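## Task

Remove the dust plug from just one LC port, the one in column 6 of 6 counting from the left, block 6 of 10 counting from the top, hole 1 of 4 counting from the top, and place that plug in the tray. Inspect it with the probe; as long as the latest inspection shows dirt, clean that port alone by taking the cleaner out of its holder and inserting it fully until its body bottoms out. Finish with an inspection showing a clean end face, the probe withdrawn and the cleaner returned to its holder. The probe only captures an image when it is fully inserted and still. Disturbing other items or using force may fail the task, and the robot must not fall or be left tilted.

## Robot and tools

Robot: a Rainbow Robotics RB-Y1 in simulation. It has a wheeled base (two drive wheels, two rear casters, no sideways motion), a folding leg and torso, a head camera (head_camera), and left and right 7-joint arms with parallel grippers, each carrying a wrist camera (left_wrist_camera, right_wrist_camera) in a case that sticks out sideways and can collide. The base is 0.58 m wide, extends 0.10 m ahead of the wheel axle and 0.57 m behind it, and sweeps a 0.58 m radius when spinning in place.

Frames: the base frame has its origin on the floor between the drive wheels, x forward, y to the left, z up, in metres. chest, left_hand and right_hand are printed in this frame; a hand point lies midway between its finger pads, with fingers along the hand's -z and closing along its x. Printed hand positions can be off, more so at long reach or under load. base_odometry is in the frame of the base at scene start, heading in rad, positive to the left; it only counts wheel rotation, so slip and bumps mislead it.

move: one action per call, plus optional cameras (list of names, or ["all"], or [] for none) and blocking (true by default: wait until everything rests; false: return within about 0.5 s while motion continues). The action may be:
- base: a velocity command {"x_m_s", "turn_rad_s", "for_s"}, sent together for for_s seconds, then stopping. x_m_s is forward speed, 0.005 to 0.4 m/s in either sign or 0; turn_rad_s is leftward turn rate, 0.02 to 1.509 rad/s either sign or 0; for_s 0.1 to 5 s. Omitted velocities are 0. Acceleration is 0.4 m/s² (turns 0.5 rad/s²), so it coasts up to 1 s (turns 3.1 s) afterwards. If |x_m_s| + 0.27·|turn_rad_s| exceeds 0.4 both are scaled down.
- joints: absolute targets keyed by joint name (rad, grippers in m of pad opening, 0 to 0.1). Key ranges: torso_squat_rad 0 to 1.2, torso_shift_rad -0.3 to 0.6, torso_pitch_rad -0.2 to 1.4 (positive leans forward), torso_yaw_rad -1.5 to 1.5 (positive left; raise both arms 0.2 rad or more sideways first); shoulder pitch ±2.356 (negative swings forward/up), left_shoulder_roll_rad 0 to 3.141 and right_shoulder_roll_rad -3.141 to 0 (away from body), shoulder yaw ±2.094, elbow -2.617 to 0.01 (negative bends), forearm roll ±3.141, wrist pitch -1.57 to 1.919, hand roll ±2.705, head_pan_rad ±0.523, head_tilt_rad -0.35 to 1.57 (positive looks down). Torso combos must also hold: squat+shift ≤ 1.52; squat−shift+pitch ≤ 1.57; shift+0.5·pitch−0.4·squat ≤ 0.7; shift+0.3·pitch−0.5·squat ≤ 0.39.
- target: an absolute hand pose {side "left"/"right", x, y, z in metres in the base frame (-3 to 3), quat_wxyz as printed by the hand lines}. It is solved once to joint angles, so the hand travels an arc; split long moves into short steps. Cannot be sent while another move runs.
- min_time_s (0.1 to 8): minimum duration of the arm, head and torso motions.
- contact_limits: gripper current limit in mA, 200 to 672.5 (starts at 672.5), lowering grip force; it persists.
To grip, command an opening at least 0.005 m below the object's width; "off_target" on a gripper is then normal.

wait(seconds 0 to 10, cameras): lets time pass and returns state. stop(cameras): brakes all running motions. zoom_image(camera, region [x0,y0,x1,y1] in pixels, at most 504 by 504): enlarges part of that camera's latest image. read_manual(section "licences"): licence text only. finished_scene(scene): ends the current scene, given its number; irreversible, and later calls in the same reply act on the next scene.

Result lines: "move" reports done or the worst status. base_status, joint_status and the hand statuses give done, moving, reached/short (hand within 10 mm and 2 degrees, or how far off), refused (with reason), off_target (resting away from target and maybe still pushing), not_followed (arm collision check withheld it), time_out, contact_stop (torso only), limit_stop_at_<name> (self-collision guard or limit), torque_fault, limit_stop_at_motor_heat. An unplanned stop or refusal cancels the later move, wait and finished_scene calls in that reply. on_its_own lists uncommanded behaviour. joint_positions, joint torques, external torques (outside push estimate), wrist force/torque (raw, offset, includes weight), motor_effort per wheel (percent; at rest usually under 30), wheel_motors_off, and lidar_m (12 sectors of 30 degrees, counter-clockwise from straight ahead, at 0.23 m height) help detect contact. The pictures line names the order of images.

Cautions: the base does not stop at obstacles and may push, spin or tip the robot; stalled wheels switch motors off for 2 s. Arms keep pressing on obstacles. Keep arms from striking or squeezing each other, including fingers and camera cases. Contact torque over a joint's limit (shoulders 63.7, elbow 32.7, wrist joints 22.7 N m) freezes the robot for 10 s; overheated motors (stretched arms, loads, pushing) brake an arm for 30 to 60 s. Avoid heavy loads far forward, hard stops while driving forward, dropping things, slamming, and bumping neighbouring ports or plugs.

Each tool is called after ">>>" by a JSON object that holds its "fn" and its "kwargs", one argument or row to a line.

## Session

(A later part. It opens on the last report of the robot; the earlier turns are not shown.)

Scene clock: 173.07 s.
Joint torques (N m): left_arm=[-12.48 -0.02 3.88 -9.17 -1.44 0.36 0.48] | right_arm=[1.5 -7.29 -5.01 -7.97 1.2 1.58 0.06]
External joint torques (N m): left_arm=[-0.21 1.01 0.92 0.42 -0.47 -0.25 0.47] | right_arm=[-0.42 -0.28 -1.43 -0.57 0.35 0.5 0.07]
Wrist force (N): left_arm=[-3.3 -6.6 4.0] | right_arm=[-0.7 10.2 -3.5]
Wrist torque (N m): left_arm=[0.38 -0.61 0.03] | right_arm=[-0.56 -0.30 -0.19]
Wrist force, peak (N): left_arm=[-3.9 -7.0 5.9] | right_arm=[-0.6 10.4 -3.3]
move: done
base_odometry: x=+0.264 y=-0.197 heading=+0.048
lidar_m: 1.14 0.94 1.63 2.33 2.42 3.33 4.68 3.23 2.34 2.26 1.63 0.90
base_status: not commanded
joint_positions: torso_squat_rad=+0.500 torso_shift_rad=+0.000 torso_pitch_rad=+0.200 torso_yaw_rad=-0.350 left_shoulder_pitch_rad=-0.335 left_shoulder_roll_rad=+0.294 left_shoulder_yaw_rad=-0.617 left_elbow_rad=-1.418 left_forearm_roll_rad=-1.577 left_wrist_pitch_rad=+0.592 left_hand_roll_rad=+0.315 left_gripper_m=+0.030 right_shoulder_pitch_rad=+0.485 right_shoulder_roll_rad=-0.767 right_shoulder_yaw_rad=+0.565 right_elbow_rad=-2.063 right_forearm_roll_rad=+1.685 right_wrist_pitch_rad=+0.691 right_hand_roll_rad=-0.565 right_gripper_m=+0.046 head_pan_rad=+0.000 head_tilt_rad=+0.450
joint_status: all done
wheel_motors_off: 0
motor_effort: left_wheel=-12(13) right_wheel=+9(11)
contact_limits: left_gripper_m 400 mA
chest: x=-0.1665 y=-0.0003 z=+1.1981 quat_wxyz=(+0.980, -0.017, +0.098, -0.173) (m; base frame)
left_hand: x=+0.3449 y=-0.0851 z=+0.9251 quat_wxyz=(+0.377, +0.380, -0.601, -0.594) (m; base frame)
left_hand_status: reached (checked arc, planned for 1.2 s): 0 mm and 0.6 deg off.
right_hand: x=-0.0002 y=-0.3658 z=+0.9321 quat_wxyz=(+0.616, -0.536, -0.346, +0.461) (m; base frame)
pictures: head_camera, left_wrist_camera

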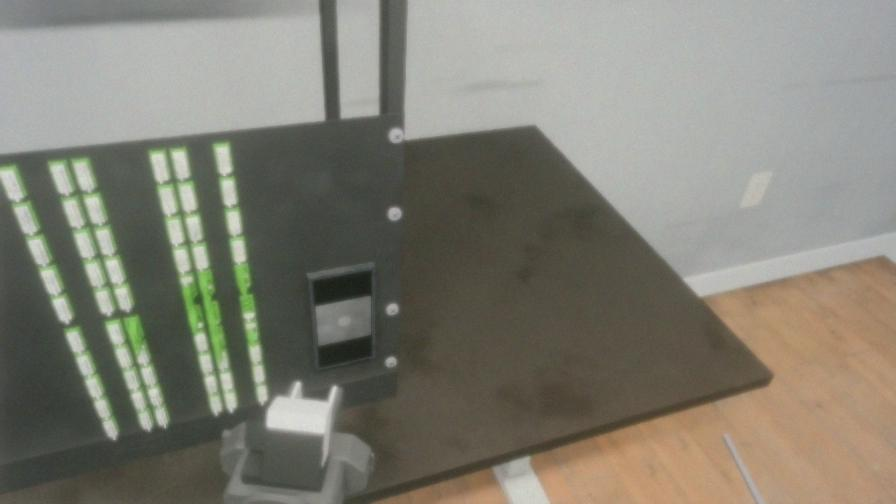

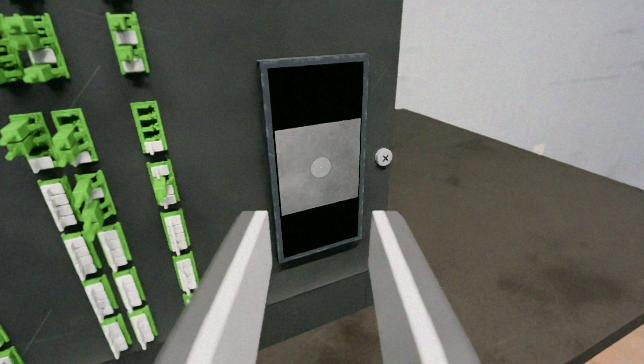

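>>> {"fn": "zoom_image", "kwargs": {
  "camera": "left_wrist_camera",
  "region": [270, 110, 370, 225]
}}

>>> {"fn": "zoom_image", "kwargs": {
  "camera": "left_wrist_camera",
  "region": [290, 135, 350, 200]
}}

Scaled by 4.383 from the camera's 644x364 image, which has a finer 1265x715 frame.

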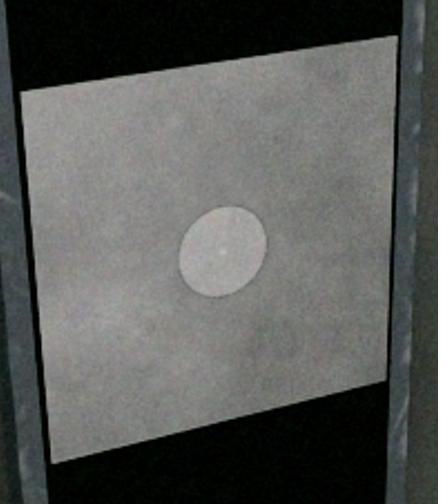

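Scaled by 7.754 from the camera's 644x364 image, which has a finer 1265x715 frame.

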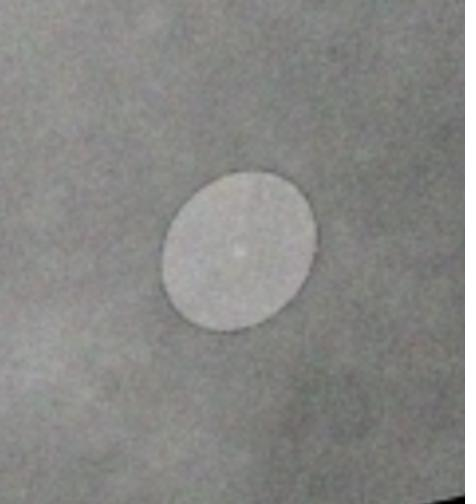

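>>> {"fn": "finished_scene", "kwargs": {
  "scene": 1
}}

The scene is finished: the task was done.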